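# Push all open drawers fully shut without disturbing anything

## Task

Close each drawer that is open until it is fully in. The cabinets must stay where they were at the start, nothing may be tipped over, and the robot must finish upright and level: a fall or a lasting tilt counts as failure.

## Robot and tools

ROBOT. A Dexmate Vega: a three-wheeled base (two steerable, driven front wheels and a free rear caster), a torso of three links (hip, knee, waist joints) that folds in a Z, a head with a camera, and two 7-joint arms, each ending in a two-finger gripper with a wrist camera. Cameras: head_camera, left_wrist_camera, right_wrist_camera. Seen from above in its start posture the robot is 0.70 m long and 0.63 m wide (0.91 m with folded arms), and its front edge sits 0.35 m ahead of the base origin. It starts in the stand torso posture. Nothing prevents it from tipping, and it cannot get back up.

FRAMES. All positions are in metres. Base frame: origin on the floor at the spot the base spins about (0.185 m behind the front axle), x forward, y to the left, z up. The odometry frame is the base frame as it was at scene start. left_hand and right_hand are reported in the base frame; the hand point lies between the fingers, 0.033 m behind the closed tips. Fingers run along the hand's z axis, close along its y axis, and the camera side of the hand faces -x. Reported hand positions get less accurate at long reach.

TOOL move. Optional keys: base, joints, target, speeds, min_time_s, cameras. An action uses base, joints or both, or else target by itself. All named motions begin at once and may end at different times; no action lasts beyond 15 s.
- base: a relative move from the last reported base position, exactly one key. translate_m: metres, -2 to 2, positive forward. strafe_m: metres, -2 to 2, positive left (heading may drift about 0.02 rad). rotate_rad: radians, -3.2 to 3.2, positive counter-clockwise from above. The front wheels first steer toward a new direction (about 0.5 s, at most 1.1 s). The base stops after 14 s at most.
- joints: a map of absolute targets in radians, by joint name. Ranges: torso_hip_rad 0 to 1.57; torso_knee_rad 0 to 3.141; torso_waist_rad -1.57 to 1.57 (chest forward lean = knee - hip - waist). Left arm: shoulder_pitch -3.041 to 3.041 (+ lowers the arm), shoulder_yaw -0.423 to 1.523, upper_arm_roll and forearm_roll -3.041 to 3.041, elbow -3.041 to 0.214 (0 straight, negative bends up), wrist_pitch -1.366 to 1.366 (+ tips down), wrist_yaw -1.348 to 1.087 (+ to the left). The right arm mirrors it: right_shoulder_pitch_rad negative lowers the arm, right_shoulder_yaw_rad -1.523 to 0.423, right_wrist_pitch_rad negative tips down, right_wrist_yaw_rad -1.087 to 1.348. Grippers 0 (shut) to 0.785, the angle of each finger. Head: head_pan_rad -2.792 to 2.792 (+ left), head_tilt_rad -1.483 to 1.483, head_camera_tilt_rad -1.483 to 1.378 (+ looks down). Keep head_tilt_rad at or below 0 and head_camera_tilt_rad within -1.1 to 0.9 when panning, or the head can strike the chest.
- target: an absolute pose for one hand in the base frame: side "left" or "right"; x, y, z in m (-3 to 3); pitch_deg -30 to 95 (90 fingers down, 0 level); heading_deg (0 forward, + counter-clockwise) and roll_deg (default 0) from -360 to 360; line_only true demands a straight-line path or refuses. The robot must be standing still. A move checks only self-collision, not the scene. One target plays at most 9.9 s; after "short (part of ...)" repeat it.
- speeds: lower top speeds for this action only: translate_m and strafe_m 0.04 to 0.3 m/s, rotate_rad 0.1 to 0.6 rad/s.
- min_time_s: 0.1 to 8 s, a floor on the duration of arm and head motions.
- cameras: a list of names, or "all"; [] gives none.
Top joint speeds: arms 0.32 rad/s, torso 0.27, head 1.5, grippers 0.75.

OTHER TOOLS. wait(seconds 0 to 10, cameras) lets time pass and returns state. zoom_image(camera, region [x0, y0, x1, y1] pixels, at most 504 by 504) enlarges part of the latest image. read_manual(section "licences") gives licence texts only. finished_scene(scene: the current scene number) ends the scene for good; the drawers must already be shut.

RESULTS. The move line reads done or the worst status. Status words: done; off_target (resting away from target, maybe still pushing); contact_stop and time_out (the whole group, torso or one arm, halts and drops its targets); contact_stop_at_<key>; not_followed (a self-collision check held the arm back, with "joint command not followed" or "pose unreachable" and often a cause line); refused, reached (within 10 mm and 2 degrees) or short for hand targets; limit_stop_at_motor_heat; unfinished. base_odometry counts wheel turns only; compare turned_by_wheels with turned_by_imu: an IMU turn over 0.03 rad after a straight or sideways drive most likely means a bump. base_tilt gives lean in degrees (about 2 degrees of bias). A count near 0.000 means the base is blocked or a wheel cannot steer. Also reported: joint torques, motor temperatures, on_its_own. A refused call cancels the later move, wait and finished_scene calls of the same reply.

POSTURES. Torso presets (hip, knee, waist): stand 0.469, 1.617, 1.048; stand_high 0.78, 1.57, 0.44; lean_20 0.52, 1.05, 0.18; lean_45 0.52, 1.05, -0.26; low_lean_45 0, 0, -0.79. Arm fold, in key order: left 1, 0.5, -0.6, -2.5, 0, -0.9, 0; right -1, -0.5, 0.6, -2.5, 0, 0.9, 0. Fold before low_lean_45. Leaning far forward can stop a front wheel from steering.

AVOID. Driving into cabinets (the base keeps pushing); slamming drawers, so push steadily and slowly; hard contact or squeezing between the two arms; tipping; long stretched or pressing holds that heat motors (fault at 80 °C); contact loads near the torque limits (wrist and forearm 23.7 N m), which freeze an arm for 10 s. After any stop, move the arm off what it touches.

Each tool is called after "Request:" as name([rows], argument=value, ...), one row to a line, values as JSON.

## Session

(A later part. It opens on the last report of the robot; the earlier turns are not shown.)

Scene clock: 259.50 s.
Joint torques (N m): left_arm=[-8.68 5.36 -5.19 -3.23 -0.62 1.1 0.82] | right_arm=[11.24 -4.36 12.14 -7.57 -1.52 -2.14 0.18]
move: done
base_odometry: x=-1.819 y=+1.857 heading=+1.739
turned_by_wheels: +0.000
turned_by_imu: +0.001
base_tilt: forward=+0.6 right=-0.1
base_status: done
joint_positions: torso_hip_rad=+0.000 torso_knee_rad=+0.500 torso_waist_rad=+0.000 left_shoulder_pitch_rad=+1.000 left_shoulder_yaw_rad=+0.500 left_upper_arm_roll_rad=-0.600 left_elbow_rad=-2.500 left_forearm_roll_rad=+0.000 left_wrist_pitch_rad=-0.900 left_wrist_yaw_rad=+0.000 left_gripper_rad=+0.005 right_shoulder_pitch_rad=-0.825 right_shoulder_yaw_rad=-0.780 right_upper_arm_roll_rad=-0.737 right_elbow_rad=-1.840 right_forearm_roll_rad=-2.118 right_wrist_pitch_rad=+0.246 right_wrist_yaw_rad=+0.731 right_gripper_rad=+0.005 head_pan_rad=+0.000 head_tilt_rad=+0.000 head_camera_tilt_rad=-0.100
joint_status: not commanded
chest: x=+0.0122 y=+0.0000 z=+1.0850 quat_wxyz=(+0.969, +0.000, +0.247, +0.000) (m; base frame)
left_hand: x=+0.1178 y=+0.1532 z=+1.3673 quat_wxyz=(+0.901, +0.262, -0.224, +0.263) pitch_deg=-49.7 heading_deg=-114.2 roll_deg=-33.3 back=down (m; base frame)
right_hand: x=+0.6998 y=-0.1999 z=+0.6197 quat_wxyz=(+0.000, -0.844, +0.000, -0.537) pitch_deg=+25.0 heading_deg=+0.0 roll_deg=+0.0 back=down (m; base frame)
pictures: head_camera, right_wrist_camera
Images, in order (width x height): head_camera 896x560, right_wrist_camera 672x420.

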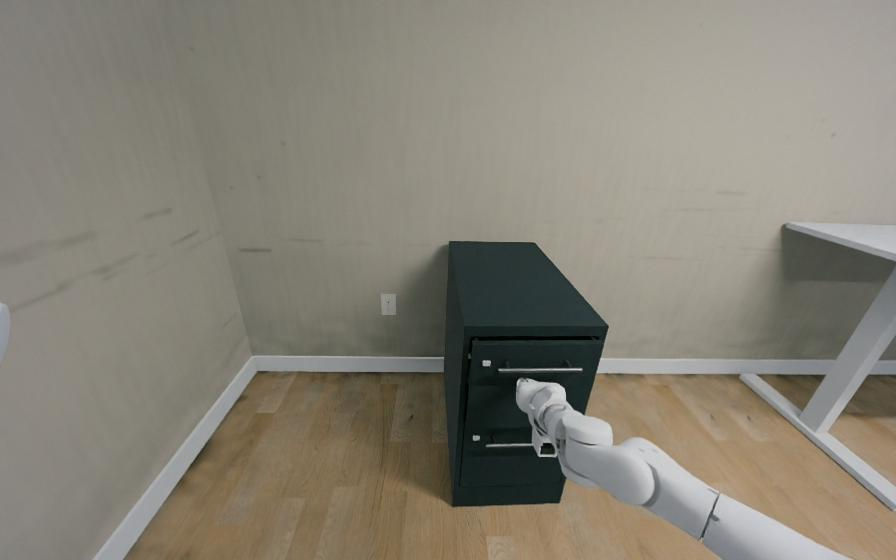

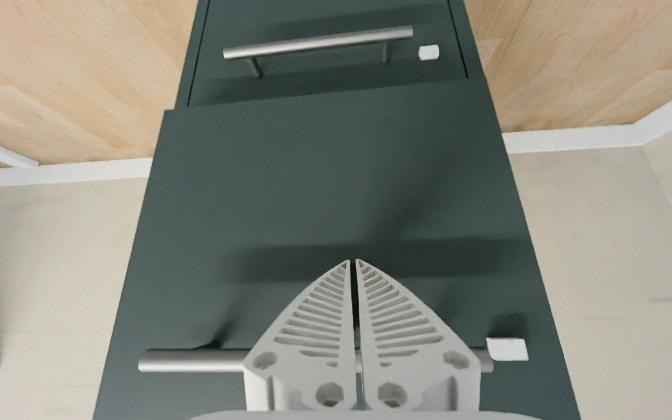

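Request:
move(base={"translate_m": 0.025}, speeds={"translate_m": 0.05}, cameras=["right_wrist_camera"])

Request:
move(base={"translate_m": 0.01}, speeds={"translate_m": 0.04}, cameras=["head_camera","right_wrist_camera"])

Request:
zoom_image(camera="head_camera", region=[420, 300, 640, 500])

Scene clock: 266.67 s.
Joint torques (N m): left_arm=[-8.6 6.14 -3.98 -3.05 -0.03 1.28 1] | right_arm=[11.34 -4.01 12.14 -7.52 -1.51 -2.83 0.26]
move: done
base_odometry: x=-1.824 y=+1.881 heading=+1.738
turned_by_wheels: +0.000
turned_by_imu: +0.001
base_tilt: forward=+0.7 right=-0.1
base_status: done
joint_positions: torso_hip_rad=+0.000 torso_knee_rad=+0.500 torso_waist_rad=+0.000 left_shoulder_pitch_rad=+1.000 left_shoulder_yaw_rad=+0.500 left_upper_arm_roll_rad=-0.600 left_elbow_rad=-2.500 left_forearm_roll_rad=+0.000 left_wrist_pitch_rad=-0.900 left_wrist_yaw_rad=+0.000 left_gripper_rad=+0.005 right_shoulder_pitch_rad=-0.825 right_shoulder_yaw_rad=-0.780 right_upper_arm_roll_rad=-0.737 right_elbow_rad=-1.840 right_forearm_roll_rad=-2.118 right_wrist_pitch_rad=+0.246 right_wrist_yaw_rad=+0.731 right_gripper_rad=+0.005 head_pan_rad=+0.000 head_tilt_rad=+0.000 head_camera_tilt_rad=-0.100
joint_status: not commanded
chest: x=+0.0122 y=+0.0000 z=+1.0850 quat_wxyz=(+0.969, +0.000, +0.247, +0.000) (m; base frame)
left_hand: x=+0.1178 y=+0.1532 z=+1.3673 quat_wxyz=(+0.901, +0.262, -0.224, +0.263) pitch_deg=-49.7 heading_deg=-114.2 roll_deg=-33.3 back=down (m; base frame)
right_hand: x=+0.6998 y=-0.1998 z=+0.6197 quat_wxyz=(+0.000, -0.844, +0.000, -0.537) pitch_deg=+25.0 heading_deg=+0.0 roll_deg=+0.0 back=down (m; base frame)
pictures: right_wrist_camera
Images, in order (width x height): right_wrist_camera 672x420.

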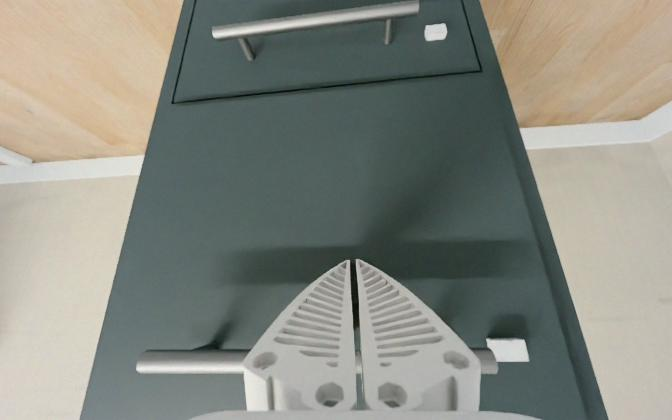

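Scene clock: 267.63 s.
Joint torques (N m): left_arm=[-7.41 6.21 -4.34 -4.59 -0.38 1.69 0.52] | right_arm=[12.27 -4.66 12.15 -7.22 -1.58 -2.59 0.12]
move: done
base_odometry: x=-1.825 y=+1.891 heading=+1.738
turned_by_wheels: +0.000
turned_by_imu: +0.000
base_tilt: forward=+0.7 right=-0.1
base_status: done
joint_positions: torso_hip_rad=+0.000 torso_knee_rad=+0.500 torso_waist_rad=+0.000 left_shoulder_pitch_rad=+1.000 left_shoulder_yaw_rad=+0.500 left_upper_arm_roll_rad=-0.600 left_elbow_rad=-2.500 left_forearm_roll_rad=+0.000 left_wrist_pitch_rad=-0.900 left_wrist_yaw_rad=+0.000 left_gripper_rad=+0.005 right_shoulder_pitch_rad=-0.825 right_shoulder_yaw_rad=-0.780 right_upper_arm_roll_rad=-0.737 right_elbow_rad=-1.840 right_forearm_roll_rad=-2.118 right_wrist_pitch_rad=+0.246 right_wrist_yaw_rad=+0.731 right_gripper_rad=+0.005 head_pan_rad=+0.000 head_tilt_rad=+0.000 head_camera_tilt_rad=-0.100
joint_status: not commanded
chest: x=+0.0122 y=+0.0000 z=+1.0850 quat_wxyz=(+0.969, +0.000, +0.247, +0.000) (m; base frame)
left_hand: x=+0.1178 y=+0.1532 z=+1.3673 quat_wxyz=(+0.901, +0.262, -0.224, +0.263) pitch_deg=-49.7 heading_deg=-114.2 roll_deg=-33.3 back=down (m; base frame)
right_hand: x=+0.6998 y=-0.1999 z=+0.6196 quat_wxyz=(+0.000, -0.844, +0.000, -0.537) pitch_deg=+25.0 heading_deg=+0.0 roll_deg=+0.0 back=down (m; base frame)
pictures: head_camera, right_wrist_camera
Images, in order (width x height): head_camera 896x560, right_wrist_camera 672x420.

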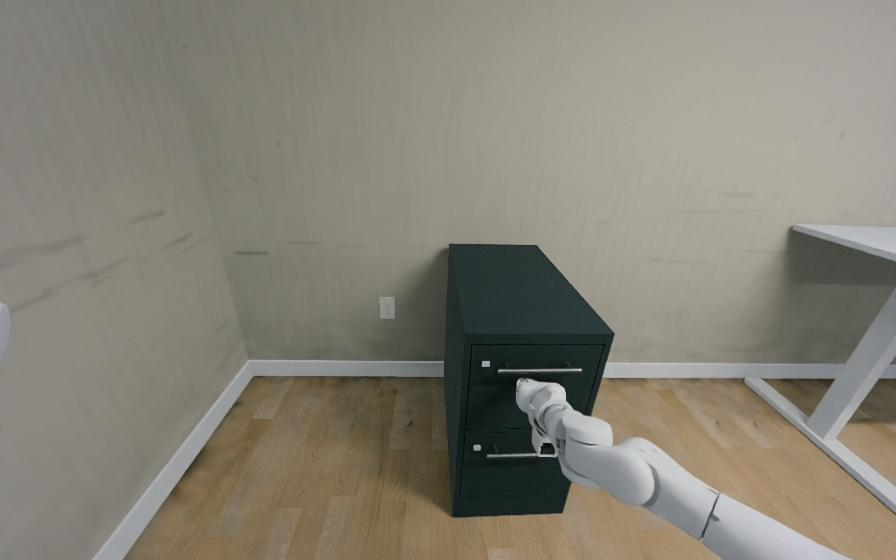

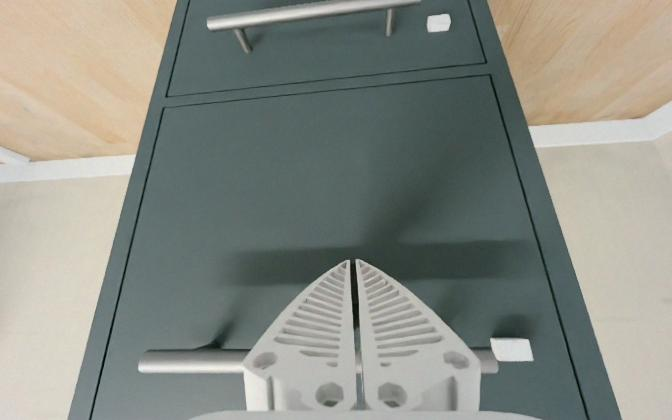

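Scaled by 2.291 from the camera's 896x560 image, which has a finer 960x600 frame.

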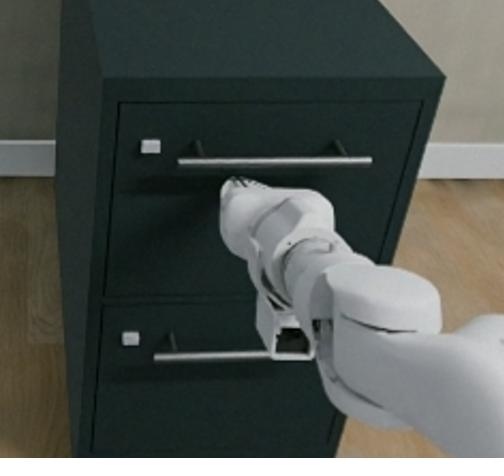

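Request:
move(base={"translate_m": 0.01}, speeds={"translate_m": 0.04}, cameras=["head_camera","right_wrist_camera"])

Request:
zoom_image(camera="right_wrist_camera", region=[50, 0, 550, 250])

Scene clock: 274.00 s.
Joint torques (N m): left_arm=[-7.85 9.05 -6.9 -3.01 -0.65 1.75 0.83] | right_arm=[17.29 -4 14.4 -4.9 -3.62 -3.52 -0.36]
move: done
base_odometry: x=-1.827 y=+1.901 heading=+1.738
turned_by_wheels: -0.001
turned_by_imu: +0.000
base_tilt: forward=+0.7 right=-0.1
base_status: done
joint_positions: torso_hip_rad=+0.000 torso_knee_rad=+0.500 torso_waist_rad=+0.000 left_shoulder_pitch_rad=+1.000 left_shoulder_yaw_rad=+0.500 left_upper_arm_roll_rad=-0.600 left_elbow_rad=-2.500 left_forearm_roll_rad=+0.000 left_wrist_pitch_rad=-0.900 left_wrist_yaw_rad=+0.000 left_gripper_rad=+0.005 right_shoulder_pitch_rad=-0.825 right_shoulder_yaw_rad=-0.780 right_upper_arm_roll_rad=-0.737 right_elbow_rad=-1.840 right_forearm_roll_rad=-2.118 right_wrist_pitch_rad=+0.247 right_wrist_yaw_rad=+0.731 right_gripper_rad=+0.005 head_pan_rad=+0.000 head_tilt_rad=+0.000 head_camera_tilt_rad=-0.100
joint_status: not commanded
chest: x=+0.0118 y=+0.0000 z=+1.0850 quat_wxyz=(+0.969, +0.000, +0.247, +0.000) (m; base frame)
left_hand: x=+0.1173 y=+0.1532 z=+1.3674 quat_wxyz=(+0.901, +0.262, -0.224, +0.263) pitch_deg=-49.7 heading_deg=-114.2 roll_deg=-33.2 back=down (m; base frame)
right_hand: x=+0.6993 y=-0.1996 z=+0.6195 quat_wxyz=(+0.000, -0.844, +0.000, -0.537) pitch_deg=+25.1 heading_deg=+0.0 roll_deg=+0.0 back=down (m; base frame)
pictures: head_camera, right_wrist_camera
Images, in order (width x height): head_camera 896x560, right_wrist_camera 672x420.

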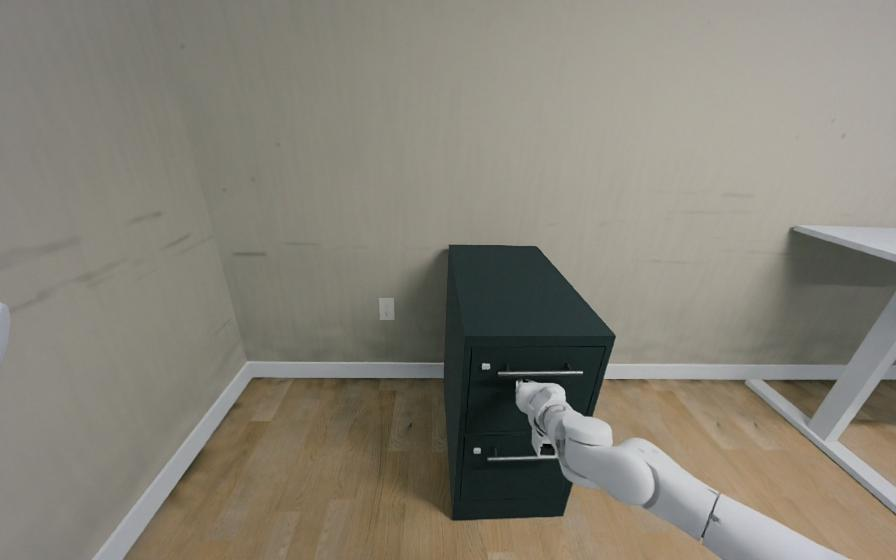

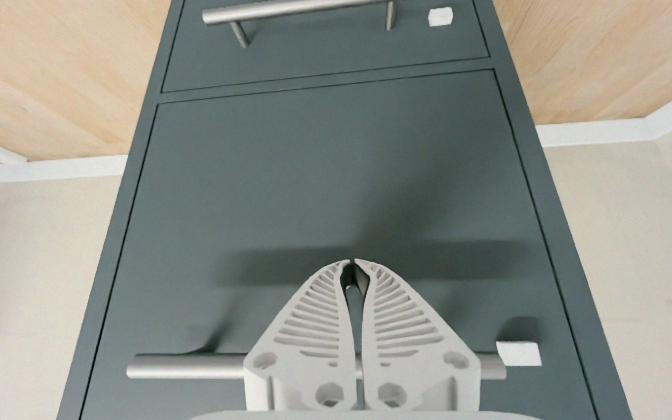

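Scaled by 1.008 from the camera's 672x420 image, which has a finer 960x600 frame.

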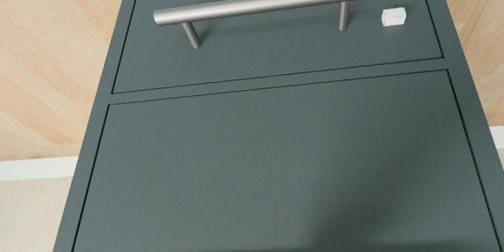

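Request:
move(base={"translate_m": -0.75}, cameras=["head_camera"])

Request:
zoom_image(camera="head_camera", region=[400, 180, 600, 400])

Request:
move(base={"strafe_m": -1.9}, cameras=["head_camera"])

Request:
move(base={"rotate_rad": 1.59}, cameras=["head_camera"])

Scene clock: 287.87 s.
Joint torques (N m): left_arm=[-7.82 7.26 -5.32 -3.98 -0.66 1.09 0.67] | right_arm=[17.69 -3.98 12.81 -5.57 -1.54 -1.79 -0.1]
move: done
base_odometry: x=-1.699 y=+1.162 heading=+1.737
turned_by_wheels: +0.000
turned_by_imu: +0.000
base_tilt: forward=+0.6 right=+0.0
base_status: done
joint_positions: torso_hip_rad=+0.000 torso_knee_rad=+0.500 torso_waist_rad=+0.000 left_shoulder_pitch_rad=+1.000 left_shoulder_yaw_rad=+0.500 left_upper_arm_roll_rad=-0.600 left_elbow_rad=-2.500 left_forearm_roll_rad=+0.000 left_wrist_pitch_rad=-0.900 left_wrist_yaw_rad=+0.000 left_gripper_rad=+0.005 right_shoulder_pitch_rad=-0.825 right_shoulder_yaw_rad=-0.780 right_upper_arm_roll_rad=-0.737 right_elbow_rad=-1.840 right_forearm_roll_rad=-2.118 right_wrist_pitch_rad=+0.246 right_wrist_yaw_rad=+0.731 right_gripper_rad=+0.005 head_pan_rad=+0.000 head_tilt_rad=+0.000 head_camera_tilt_rad=-0.100
joint_status: not commanded
chest: x=+0.0121 y=+0.0000 z=+1.0850 quat_wxyz=(+0.969, +0.000, +0.247, +0.000) (m; base frame)
left_hand: x=+0.1177 y=+0.1532 z=+1.3673 quat_wxyz=(+0.901, +0.262, -0.224, +0.263) pitch_deg=-49.7 heading_deg=-114.2 roll_deg=-33.3 back=down (m; base frame)
right_hand: x=+0.6996 y=-0.1998 z=+0.6196 quat_wxyz=(+0.000, -0.844, +0.000, -0.537) pitch_deg=+25.0 heading_deg=+0.0 roll_deg=+0.0 back=down (m; base frame)
pictures: head_camera
Images, in order (width x height): head_camera 896x560.

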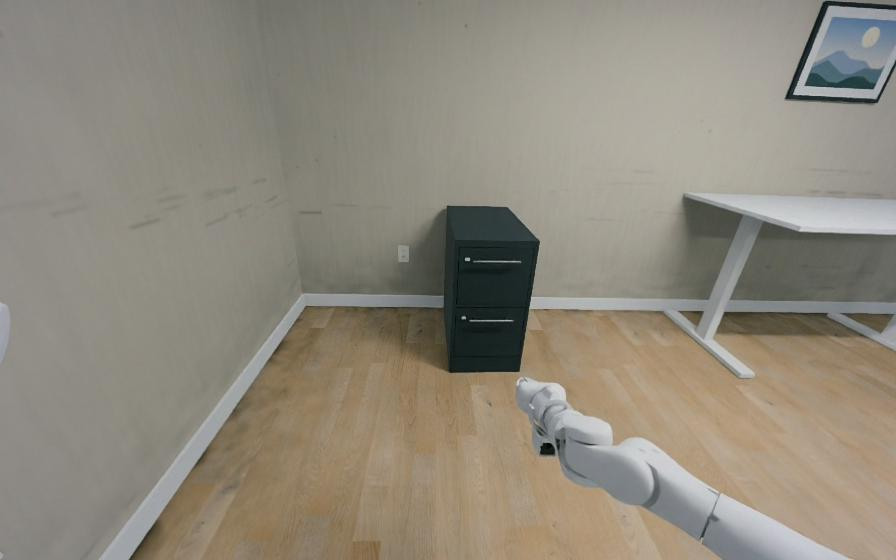

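Scaled by 2.291 from the camera's 896x560 image, which has a finer 960x600 frame.

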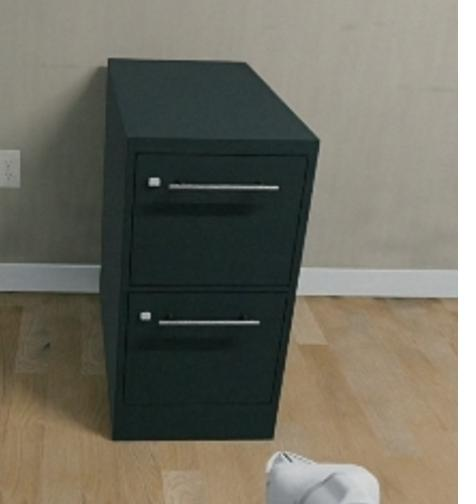

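Scene clock: 296.50 s.
Joint torques (N m): left_arm=[-7.26 5.64 -4.07 -2.13 -0.41 1.05 0.9] | right_arm=[17.56 -4.02 12.74 -5.61 -1.52 -2.37 -0.1]
move: done
base_odometry: x=+0.174 y=+1.465 heading=+1.723
turned_by_wheels: -0.015
turned_by_imu: -0.003
base_tilt: forward=+0.6 right=+0.0
base_status: done
joint_positions: torso_hip_rad=+0.000 torso_knee_rad=+0.500 torso_waist_rad=+0.000 left_shoulder_pitch_rad=+1.000 left_shoulder_yaw_rad=+0.500 left_upper_arm_roll_rad=-0.600 left_elbow_rad=-2.500 left_forearm_roll_rad=+0.000 left_wrist_pitch_rad=-0.900 left_wrist_yaw_rad=+0.000 left_gripper_rad=+0.005 right_shoulder_pitch_rad=-0.825 right_shoulder_yaw_rad=-0.780 right_upper_arm_roll_rad=-0.737 right_elbow_rad=-1.840 right_forearm_roll_rad=-2.118 right_wrist_pitch_rad=+0.246 right_wrist_yaw_rad=+0.731 right_gripper_rad=+0.005 head_pan_rad=+0.000 head_tilt_rad=+0.000 head_camera_tilt_rad=-0.100
joint_status: not commanded
chest: x=+0.0121 y=+0.0000 z=+1.0850 quat_wxyz=(+0.969, +0.000, +0.247, +0.000) (m; base frame)
left_hand: x=+0.1177 y=+0.1532 z=+1.3673 quat_wxyz=(+0.901, +0.262, -0.224, +0.263) pitch_deg=-49.7 heading_deg=-114.2 roll_deg=-33.3 back=down (m; base frame)
right_hand: x=+0.6996 y=-0.1998 z=+0.6196 quat_wxyz=(+0.000, -0.844, +0.000, -0.537) pitch_deg=+25.0 heading_deg=+0.0 roll_deg=+0.0 back=down (m; base frame)
pictures: head_camera
Images, in order (width x height): head_camera 896x560.

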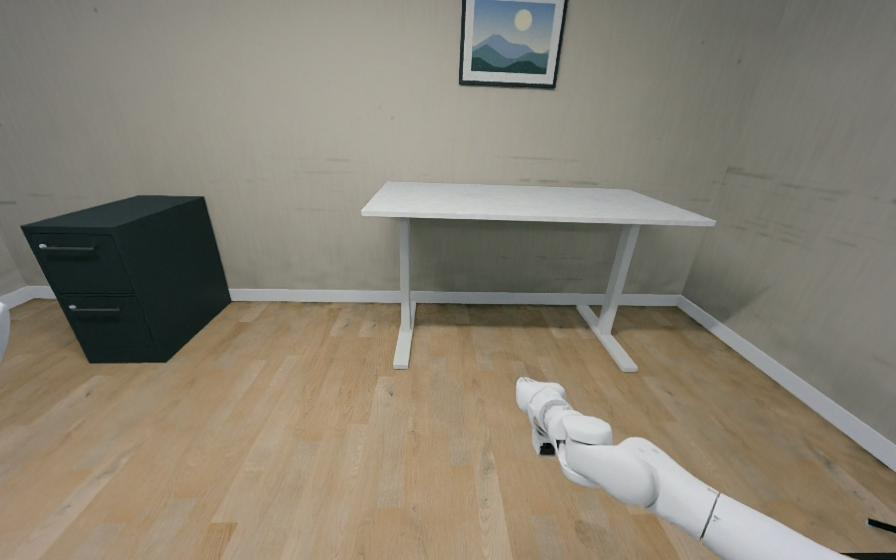

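Scene clock: 300.80 s.
Joint torques (N m): left_arm=[-7.11 7.75 -5.81 -2.62 -1.38 1.89 1.05] | right_arm=[17.21 -4.2 12.69 -6.25 -1.54 -2.34 -0.15]
move: done
base_odometry: x=+0.175 y=+1.466 heading=-2.969
turned_by_wheels: +1.592
turned_by_imu: +1.562
base_tilt: forward=+0.6 right=+0.0
base_status: done
joint_positions: torso_hip_rad=+0.000 torso_knee_rad=+0.500 torso_waist_rad=+0.000 left_shoulder_pitch_rad=+1.000 left_shoulder_yaw_rad=+0.500 left_upper_arm_roll_rad=-0.600 left_elbow_rad=-2.500 left_forearm_roll_rad=+0.000 left_wrist_pitch_rad=-0.900 left_wrist_yaw_rad=+0.000 left_gripper_rad=+0.005 right_shoulder_pitch_rad=-0.825 right_shoulder_yaw_rad=-0.780 right_upper_arm_roll_rad=-0.737 right_elbow_rad=-1.840 right_forearm_roll_rad=-2.118 right_wrist_pitch_rad=+0.246 right_wrist_yaw_rad=+0.731 right_gripper_rad=+0.005 head_pan_rad=+0.000 head_tilt_rad=+0.000 head_camera_tilt_rad=-0.100
joint_status: not commanded
chest: x=+0.0121 y=+0.0000 z=+1.0850 quat_wxyz=(+0.969, +0.000, +0.247, +0.000) (m; base frame)
left_hand: x=+0.1177 y=+0.1532 z=+1.3673 quat_wxyz=(+0.901, +0.262, -0.224, +0.263) pitch_deg=-49.7 heading_deg=-114.2 roll_deg=-33.3 back=down (m; base frame)
right_hand: x=+0.6996 y=-0.1998 z=+0.6196 quat_wxyz=(+0.000, -0.844, +0.000, -0.537) pitch_deg=+25.0 heading_deg=+0.0 roll_deg=+0.0 back=down (m; base frame)
pictures: head_camera
Images, in order (width x height): head_camera 896x560.

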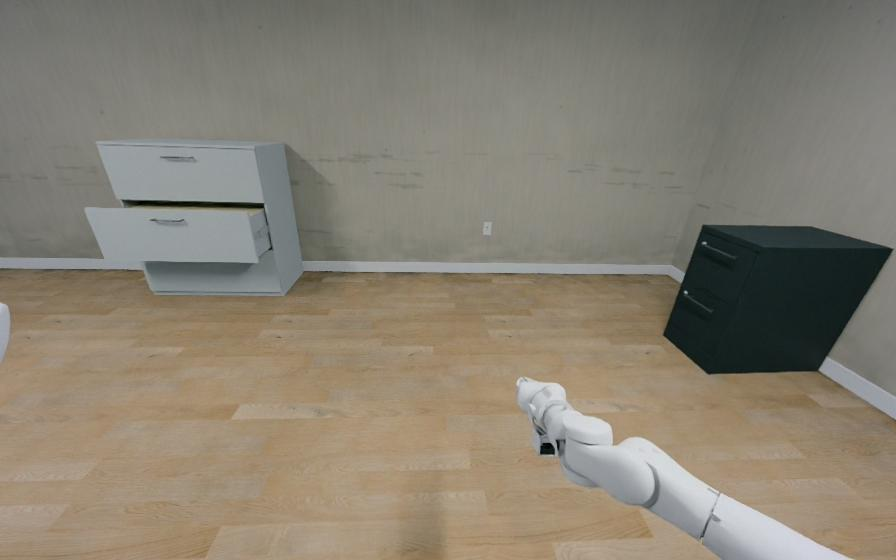

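Request:
move(base={"strafe_m": 2.0}, cameras=["head_camera"])

Request:
move(base={"translate_m": 0.9}, cameras=["head_camera"])

Request:
move(target={"side":"right","x":0.70,"y":-0.2,"z":0.56,"pitch_deg":25,"heading_deg":0,"roll_deg":180}, cameras=["head_camera","right_wrist_camera"])

Request:
zoom_image(camera="head_camera", region=[300, 50, 800, 500])

Scene clock: 329.27 s.
Joint torques (N m): left_arm=[-8.38 4.72 -5.03 -2.98 -0.2 0.52 0.66] | right_arm=[17.26 -3.92 12.58 -5.02 -1.51 -2.25 -0.01]
move: done
base_odometry: x=+0.552 y=-0.493 heading=-2.940
turned_by_wheels: +0.029
turned_by_imu: +0.015
base_tilt: forward=+0.7 right=-0.1
base_status: done
joint_positions: torso_hip_rad=+0.000 torso_knee_rad=+0.500 torso_waist_rad=+0.000 left_shoulder_pitch_rad=+1.000 left_shoulder_yaw_rad=+0.500 left_upper_arm_roll_rad=-0.600 left_elbow_rad=-2.500 left_forearm_roll_rad=+0.000 left_wrist_pitch_rad=-0.900 left_wrist_yaw_rad=+0.000 left_gripper_rad=+0.005 right_shoulder_pitch_rad=-0.825 right_shoulder_yaw_rad=-0.780 right_upper_arm_roll_rad=-0.737 right_elbow_rad=-1.840 right_forearm_roll_rad=-2.118 right_wrist_pitch_rad=+0.246 right_wrist_yaw_rad=+0.731 right_gripper_rad=+0.005 head_pan_rad=+0.000 head_tilt_rad=+0.000 head_camera_tilt_rad=-0.100
joint_status: not commanded
chest: x=+0.0121 y=+0.0000 z=+1.0850 quat_wxyz=(+0.969, +0.000, +0.247, +0.000) (m; base frame)
left_hand: x=+0.1177 y=+0.1532 z=+1.3673 quat_wxyz=(+0.901, +0.262, -0.224, +0.263) pitch_deg=-49.7 heading_deg=-114.2 roll_deg=-33.3 back=down (m; base frame)
right_hand: x=+0.6996 y=-0.1998 z=+0.6196 quat_wxyz=(+0.000, -0.844, +0.000, -0.537) pitch_deg=+25.0 heading_deg=+0.0 roll_deg=+0.0 back=down (m; base frame)
pictures: head_camera
Images, in order (width x height): head_camera 896x560.

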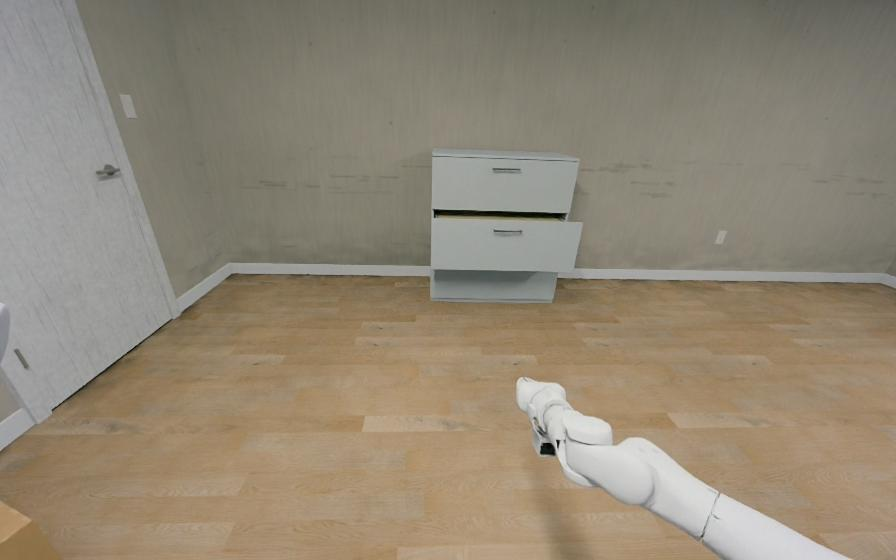

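Scene clock: 334.37 s.
Joint torques (N m): left_arm=[-7.4 2.52 -5.75 -1.97 -0.2 1.91 0.68] | right_arm=[16.33 -4.08 12.61 -5.78 -1.5 -1.78 -0.04]
move: done
base_odometry: x=-0.328 y=-0.677 heading=-2.940
turned_by_wheels: +0.000
turned_by_imu: +0.002
base_tilt: forward=+0.7 right=+0.0
base_status: done
joint_positions: torso_hip_rad=+0.000 torso_knee_rad=+0.500 torso_waist_rad=+0.000 left_shoulder_pitch_rad=+1.000 left_shoulder_yaw_rad=+0.500 left_upper_arm_roll_rad=-0.600 left_elbow_rad=-2.500 left_forearm_roll_rad=+0.000 left_wrist_pitch_rad=-0.900 left_wrist_yaw_rad=+0.000 left_gripper_rad=+0.005 right_shoulder_pitch_rad=-0.825 right_shoulder_yaw_rad=-0.780 right_upper_arm_roll_rad=-0.737 right_elbow_rad=-1.840 right_forearm_roll_rad=-2.118 right_wrist_pitch_rad=+0.246 right_wrist_yaw_rad=+0.731 right_gripper_rad=+0.005 head_pan_rad=+0.000 head_tilt_rad=+0.000 head_camera_tilt_rad=-0.100
joint_status: not commanded
chest: x=+0.0122 y=+0.0000 z=+1.0850 quat_wxyz=(+0.969, +0.000, +0.247, +0.000) (m; base frame)
left_hand: x=+0.1178 y=+0.1532 z=+1.3673 quat_wxyz=(+0.901, +0.262, -0.224, +0.263) pitch_deg=-49.7 heading_deg=-114.2 roll_deg=-33.3 back=down (m; base frame)
right_hand: x=+0.6996 y=-0.1998 z=+0.6195 quat_wxyz=(+0.000, -0.844, +0.000, -0.537) pitch_deg=+25.1 heading_deg=+0.0 roll_deg=+0.0 back=down (m; base frame)
pictures: head_camera
Images, in order (width x height): head_camera 896x560.

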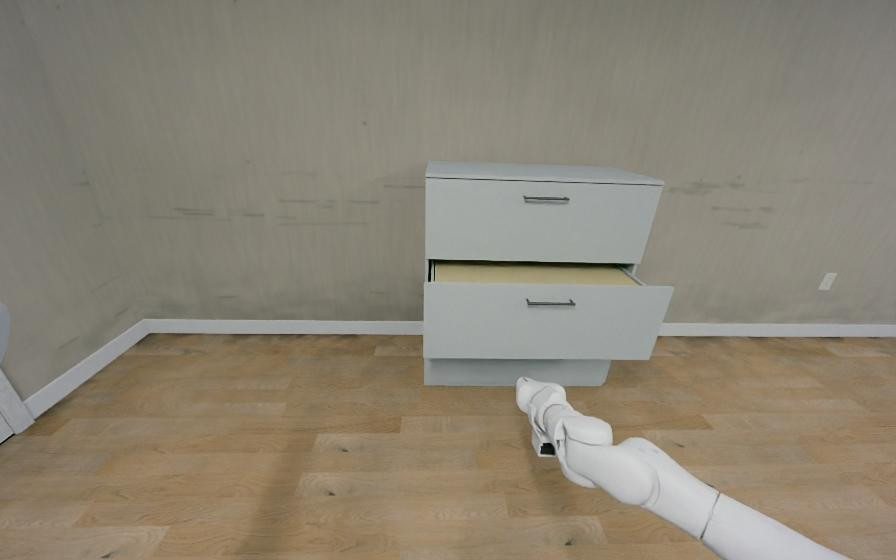

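Scene clock: 336.80 s.
Joint torques (N m): left_arm=[-8.05 7.57 -6.7 -2.12 -1.12 2.9 1.25] | right_arm=[5.66 0.08 4.82 -4.5 -1.68 -2.81 -0.08]
move: done
base_odometry: x=-0.328 y=-0.677 heading=-2.940
turned_by_wheels: +0.000
turned_by_imu: +0.000
base_tilt: forward=+0.7 right=-0.1
base_status: not commanded
joint_positions: torso_hip_rad=+0.000 torso_knee_rad=+0.500 torso_waist_rad=+0.000 left_shoulder_pitch_rad=+1.000 left_shoulder_yaw_rad=+0.500 left_upper_arm_roll_rad=-0.600 left_elbow_rad=-2.500 left_forearm_roll_rad=+0.000 left_wrist_pitch_rad=-0.900 left_wrist_yaw_rad=+0.000 left_gripper_rad=+0.005 right_shoulder_pitch_rad=-0.833 right_shoulder_yaw_rad=-0.695 right_upper_arm_roll_rad=-0.798 right_elbow_rad=-1.638 right_forearm_roll_rad=-2.211 right_wrist_pitch_rad=+0.117 right_wrist_yaw_rad=+0.638 right_gripper_rad=+0.005 head_pan_rad=+0.000 head_tilt_rad=+0.000 head_camera_tilt_rad=-0.100
joint_status: not commanded
chest: x=+0.0122 y=+0.0000 z=+1.0850 quat_wxyz=(+0.969, +0.000, +0.247, +0.000) (m; base frame)
left_hand: x=+0.1178 y=+0.1532 z=+1.3673 quat_wxyz=(+0.901, +0.262, -0.224, +0.263) pitch_deg=-49.7 heading_deg=-114.2 roll_deg=-33.3 back=down (m; base frame)
right_hand: x=+0.7002 y=-0.2002 z=+0.5617 quat_wxyz=(+0.000, -0.843, +0.000, -0.537) pitch_deg=+25.0 heading_deg=+0.0 roll_deg=+0.0 back=down (m; base frame)
right_hand_status: reached (straight line, planned for 1.0 s): 2 mm and 0.0 deg off.
pictures: head_camera, right_wrist_camera
Images, in order (width x height): head_camera 896x560, right_wrist_camera 672x420.

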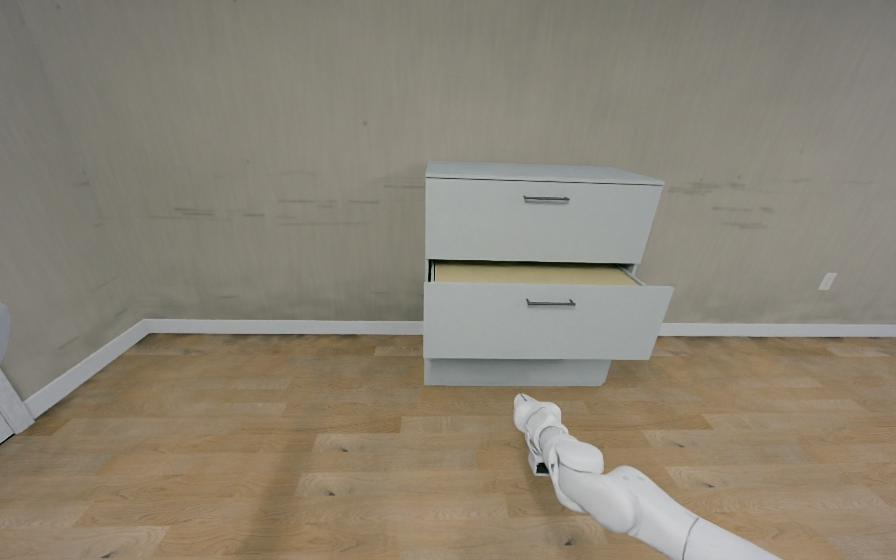

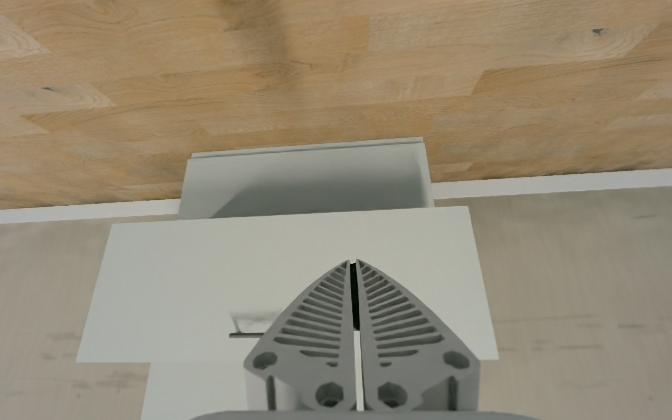

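Scaled by 1.008 from the camera's 896x560 image, which has a finer 960x600 frame.

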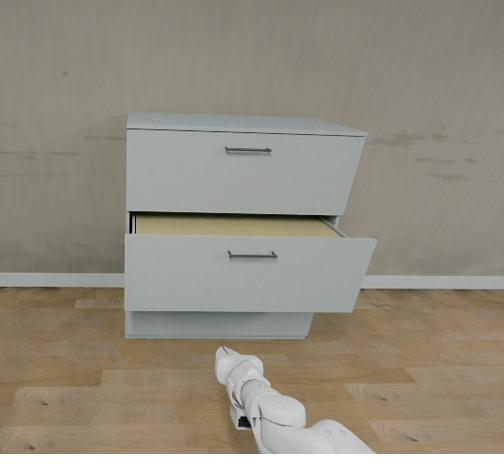

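Request:
move(base={"strafe_m": -0.12}, cameras=[])

Request:
move(base={"translate_m": 0.23}, speeds={"translate_m": 0.2}, cameras=["head_camera","right_wrist_camera"])

Scene clock: 352.97 s.
Joint torques (N m): left_arm=[-8.47 9.53 -5.2 -1.57 -0.32 1.92 0.91] | right_arm=[6.8 -1.73 4.61 -6.09 -1.52 -2.05 0]
move: done
base_odometry: x=-0.353 y=-0.560 heading=-2.941
turned_by_wheels: -0.001
turned_by_imu: +0.001
base_tilt: forward=+0.6 right=+0.0
base_status: done
joint_positions: torso_hip_rad=+0.000 torso_knee_rad=+0.500 torso_waist_rad=+0.000 left_shoulder_pitch_rad=+1.000 left_shoulder_yaw_rad=+0.500 left_upper_arm_roll_rad=-0.600 left_elbow_rad=-2.500 left_forearm_roll_rad=+0.000 left_wrist_pitch_rad=-0.900 left_wrist_yaw_rad=+0.000 left_gripper_rad=+0.005 right_shoulder_pitch_rad=-0.833 right_shoulder_yaw_rad=-0.693 right_upper_arm_roll_rad=-0.800 right_elbow_rad=-1.632 right_forearm_roll_rad=-2.213 right_wrist_pitch_rad=+0.114 right_wrist_yaw_rad=+0.636 right_gripper_rad=+0.005 head_pan_rad=+0.000 head_tilt_rad=+0.000 head_camera_tilt_rad=-0.100
joint_status: not commanded
chest: x=+0.0122 y=+0.0000 z=+1.0850 quat_wxyz=(+0.969, +0.000, +0.247, +0.000) (m; base frame)
left_hand: x=+0.1178 y=+0.1532 z=+1.3673 quat_wxyz=(+0.901, +0.262, -0.224, +0.263) pitch_deg=-49.7 heading_deg=-114.2 roll_deg=-33.3 back=down (m; base frame)
right_hand: x=+0.7001 y=-0.2001 z=+0.5601 quat_wxyz=(+0.000, -0.843, +0.000, -0.537) pitch_deg=+25.0 heading_deg=+0.0 roll_deg=+0.0 back=down (m; base frame)
pictures: none
No camera images: "cameras" was empty.

Scene clock: 355.87 s.
Joint torques (N m): left_arm=[-6.42 6.05 -3.88 -0.89 -0.55 0.93 1.14] | right_arm=[6.88 -1.87 4.5 -5.34 -1.43 -2.56 -0.06]
move: done
base_odometry: x=-0.578 y=-0.606 heading=-2.941
turned_by_wheels: +0.000
turned_by_imu: +0.000
base_tilt: forward=+0.6 right=+0.0
base_status: done
joint_positions: torso_hip_rad=+0.000 torso_knee_rad=+0.500 torso_waist_rad=+0.000 left_shoulder_pitch_rad=+1.000 left_shoulder_yaw_rad=+0.500 left_upper_arm_roll_rad=-0.600 left_elbow_rad=-2.500 left_forearm_roll_rad=+0.000 left_wrist_pitch_rad=-0.900 left_wrist_yaw_rad=+0.000 left_gripper_rad=+0.005 right_shoulder_pitch_rad=-0.833 right_shoulder_yaw_rad=-0.693 right_upper_arm_roll_rad=-0.800 right_elbow_rad=-1.632 right_forearm_roll_rad=-2.213 right_wrist_pitch_rad=+0.114 right_wrist_yaw_rad=+0.636 right_gripper_rad=+0.005 head_pan_rad=+0.000 head_tilt_rad=+0.000 head_camera_tilt_rad=-0.100
joint_status: not commanded
chest: x=+0.0122 y=+0.0000 z=+1.0850 quat_wxyz=(+0.969, +0.000, +0.247, +0.000) (m; base frame)
left_hand: x=+0.1178 y=+0.1532 z=+1.3673 quat_wxyz=(+0.901, +0.262, -0.224, +0.263) pitch_deg=-49.7 heading_deg=-114.2 roll_deg=-33.3 back=down (m; base frame)
right_hand: x=+0.7001 y=-0.2001 z=+0.5601 quat_wxyz=(+0.000, -0.843, +0.000, -0.537) pitch_deg=+25.0 heading_deg=+0.0 roll_deg=+0.0 back=down (m; base frame)
pictures: head_camera, right_wrist_camera
Images, in order (width x height): head_camera 896x560, right_wrist_camera 672x420.

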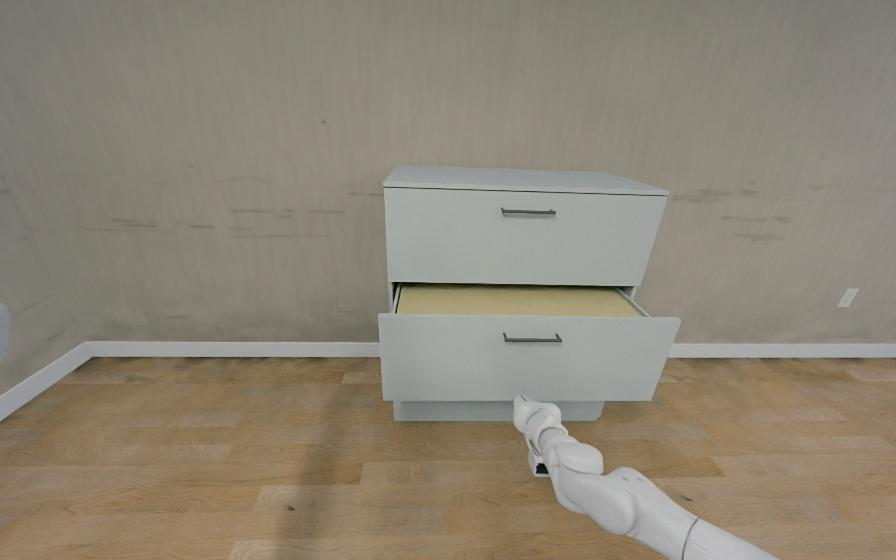

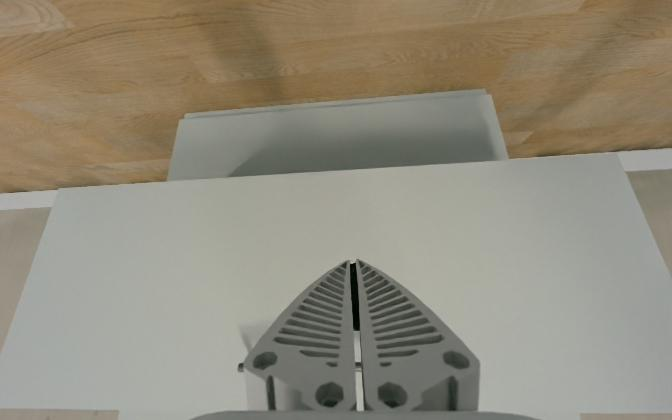

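Request:
move(base={"translate_m": 0.28}, speeds={"translate_m": 0.09}, cameras=["head_camera","right_wrist_camera"])

Scene clock: 366.47 s.
Joint torques (N m): left_arm=[-8.04 6.86 -5.91 -1.96 0.18 1.21 0.64] | right_arm=[18.1 -2.34 11.95 -5.92 -1.52 -1.94 0.03]
move: done
base_odometry: x=-0.853 y=-0.662 heading=-2.941
turned_by_wheels: +0.000
turned_by_imu: +0.001
base_tilt: forward=+0.7 right=-0.1
base_status: done
joint_positions: torso_hip_rad=+0.000 torso_knee_rad=+0.500 torso_waist_rad=+0.000 left_shoulder_pitch_rad=+1.000 left_shoulder_yaw_rad=+0.500 left_upper_arm_roll_rad=-0.600 left_elbow_rad=-2.500 left_forearm_roll_rad=+0.000 left_wrist_pitch_rad=-0.900 left_wrist_yaw_rad=+0.000 left_gripper_rad=+0.005 right_shoulder_pitch_rad=-0.834 right_shoulder_yaw_rad=-0.693 right_upper_arm_roll_rad=-0.800 right_elbow_rad=-1.632 right_forearm_roll_rad=-2.213 right_wrist_pitch_rad=+0.114 right_wrist_yaw_rad=+0.635 right_gripper_rad=+0.005 head_pan_rad=+0.000 head_tilt_rad=+0.000 head_camera_tilt_rad=-0.100
joint_status: not commanded
chest: x=+0.0121 y=+0.0000 z=+1.0850 quat_wxyz=(+0.969, +0.000, +0.247, +0.000) (m; base frame)
left_hand: x=+0.1177 y=+0.1532 z=+1.3673 quat_wxyz=(+0.901, +0.262, -0.224, +0.263) pitch_deg=-49.7 heading_deg=-114.2 roll_deg=-33.3 back=down (m; base frame)
right_hand: x=+0.6995 y=-0.1998 z=+0.5594 quat_wxyz=(+0.000, -0.844, +0.000, -0.537) pitch_deg=+25.1 heading_deg=+0.0 roll_deg=+0.0 back=down (m; base frame)
pictures: head_camera, right_wrist_camera
Images, in order (width x height): head_camera 896x560, right_wrist_camera 672x420.

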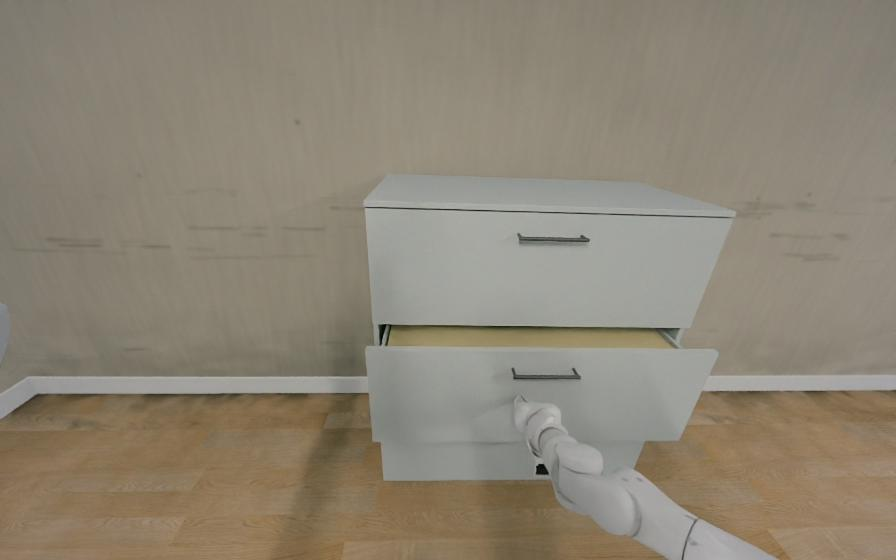

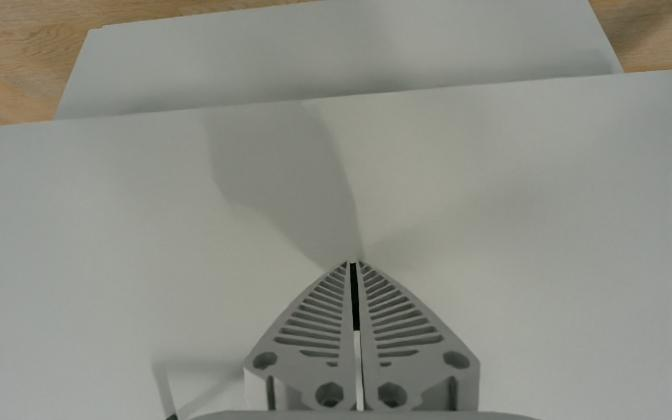

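Request:
move(base={"translate_m": 0.055}, speeds={"translate_m": 0.08}, cameras=["head_camera","right_wrist_camera"])

Scene clock: 372.20 s.
Joint torques (N m): left_arm=[-8.2 6.82 -4.91 -0.57 -0.04 1.44 0.65] | right_arm=[17.65 -1.48 11.97 -6.26 -1.53 -2.25 0.06]
move: done
base_odometry: x=-0.906 y=-0.673 heading=-2.941
turned_by_wheels: +0.000
turned_by_imu: +0.001
base_tilt: forward=+0.7 right=-0.1
base_status: done
joint_positions: torso_hip_rad=+0.000 torso_knee_rad=+0.500 torso_waist_rad=+0.000 left_shoulder_pitch_rad=+1.000 left_shoulder_yaw_rad=+0.500 left_upper_arm_roll_rad=-0.600 left_elbow_rad=-2.500 left_forearm_roll_rad=+0.000 left_wrist_pitch_rad=-0.900 left_wrist_yaw_rad=+0.000 left_gripper_rad=+0.005 right_shoulder_pitch_rad=-0.834 right_shoulder_yaw_rad=-0.693 right_upper_arm_roll_rad=-0.800 right_elbow_rad=-1.632 right_forearm_roll_rad=-2.213 right_wrist_pitch_rad=+0.114 right_wrist_yaw_rad=+0.635 right_gripper_rad=+0.005 head_pan_rad=+0.000 head_tilt_rad=+0.000 head_camera_tilt_rad=-0.100
joint_status: not commanded
chest: x=+0.0121 y=+0.0000 z=+1.0850 quat_wxyz=(+0.969, +0.000, +0.247, +0.000) (m; base frame)
left_hand: x=+0.1177 y=+0.1532 z=+1.3673 quat_wxyz=(+0.901, +0.262, -0.224, +0.263) pitch_deg=-49.7 heading_deg=-114.2 roll_deg=-33.3 back=down (m; base frame)
right_hand: x=+0.6995 y=-0.1998 z=+0.5594 quat_wxyz=(+0.000, -0.844, +0.000, -0.537) pitch_deg=+25.1 heading_deg=+0.0 roll_deg=+0.0 back=down (m; base frame)
pictures: head_camera, right_wrist_camera
Images, in order (width x height): head_camera 896x560, right_wrist_camera 672x420.

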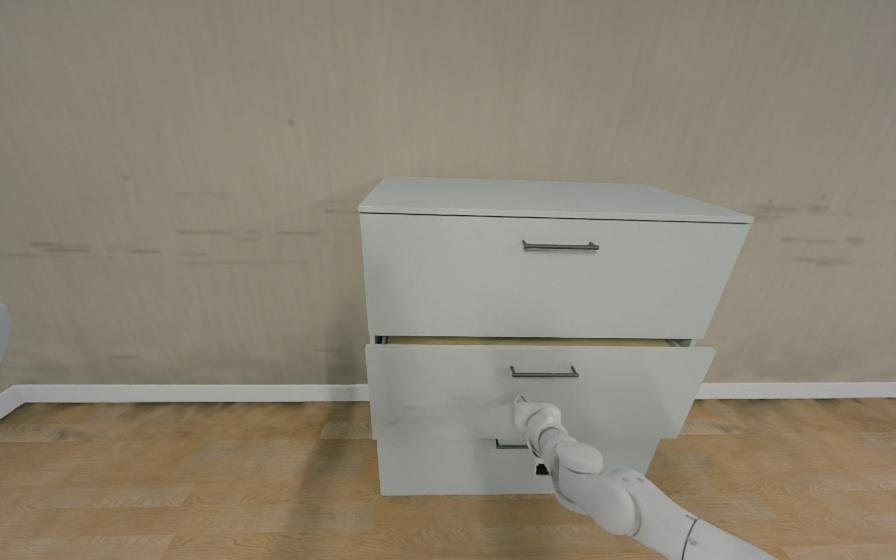

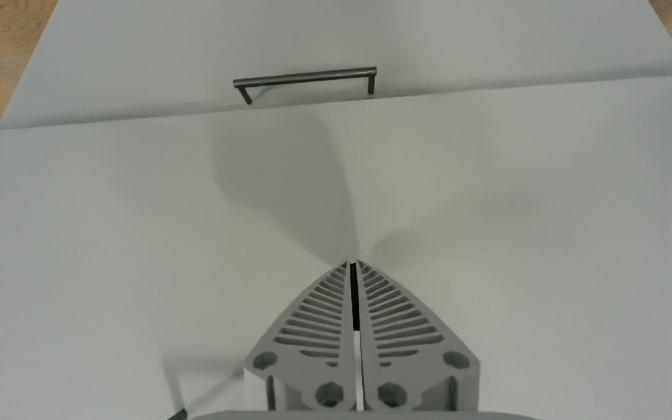

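Request:
move(base={"translate_m": 0.025}, speeds={"translate_m": 0.05}, cameras=["head_camera","right_wrist_camera"])

Request:
zoom_image(camera="head_camera", region=[330, 180, 770, 500])

Scene clock: 378.70 s.
Joint torques (N m): left_arm=[-6.58 8.75 -4.21 -1.9 -0.84 1.62 1.05] | right_arm=[18.45 -1.46 11.79 -6.1 -1.66 -2.2 0.07]
move: done
base_odometry: x=-0.931 y=-0.678 heading=-2.941
turned_by_wheels: +0.000
turned_by_imu: +0.001
base_tilt: forward=+0.7 right=+0.0
base_status: done
joint_positions: torso_hip_rad=+0.000 torso_knee_rad=+0.500 torso_waist_rad=+0.000 left_shoulder_pitch_rad=+1.000 left_shoulder_yaw_rad=+0.500 left_upper_arm_roll_rad=-0.600 left_elbow_rad=-2.500 left_forearm_roll_rad=+0.000 left_wrist_pitch_rad=-0.900 left_wrist_yaw_rad=+0.000 left_gripper_rad=+0.005 right_shoulder_pitch_rad=-0.834 right_shoulder_yaw_rad=-0.693 right_upper_arm_roll_rad=-0.800 right_elbow_rad=-1.632 right_forearm_roll_rad=-2.213 right_wrist_pitch_rad=+0.114 right_wrist_yaw_rad=+0.636 right_gripper_rad=+0.005 head_pan_rad=+0.000 head_tilt_rad=+0.000 head_camera_tilt_rad=-0.100
joint_status: not commanded
chest: x=+0.0121 y=+0.0000 z=+1.0850 quat_wxyz=(+0.969, +0.000, +0.247, +0.000) (m; base frame)
left_hand: x=+0.1177 y=+0.1532 z=+1.3673 quat_wxyz=(+0.901, +0.262, -0.224, +0.263) pitch_deg=-49.7 heading_deg=-114.2 roll_deg=-33.3 back=down (m; base frame)
right_hand: x=+0.6995 y=-0.1998 z=+0.5594 quat_wxyz=(+0.000, -0.844, +0.000, -0.537) pitch_deg=+25.1 heading_deg=+0.0 roll_deg=+0.0 back=down (m; base frame)
pictures: head_camera, right_wrist_camera
Images, in order (width x height): head_camera 896x560, right_wrist_camera 672x420.

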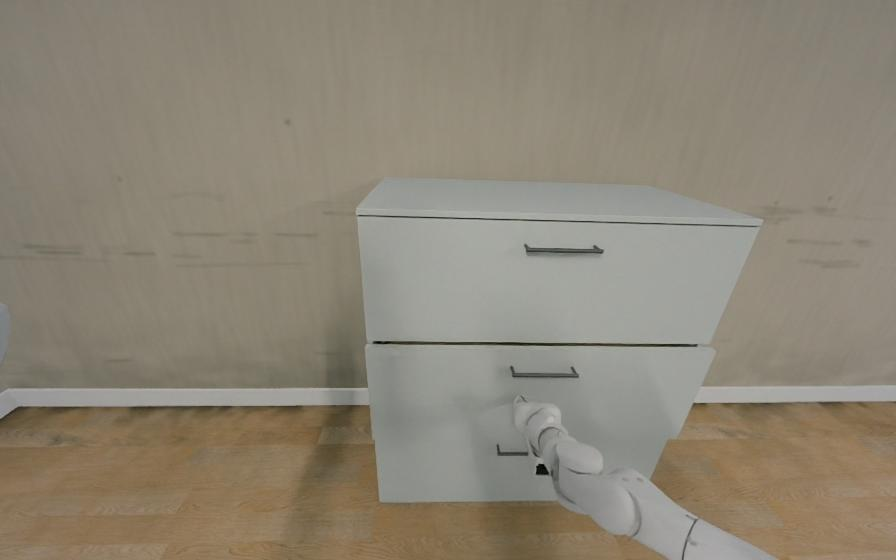

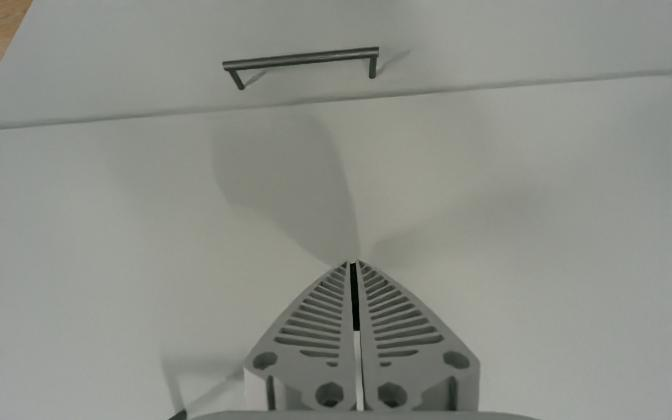

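Scaled by 1.145 from the camera's 896x560 image, which has a finer 960x600 frame.

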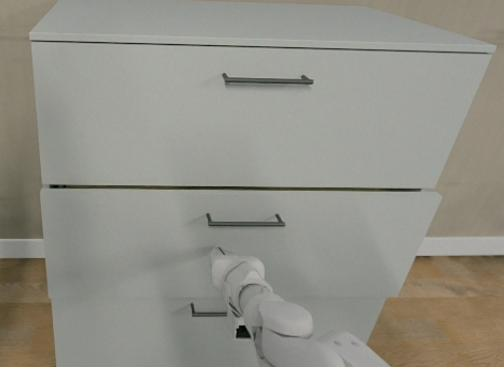

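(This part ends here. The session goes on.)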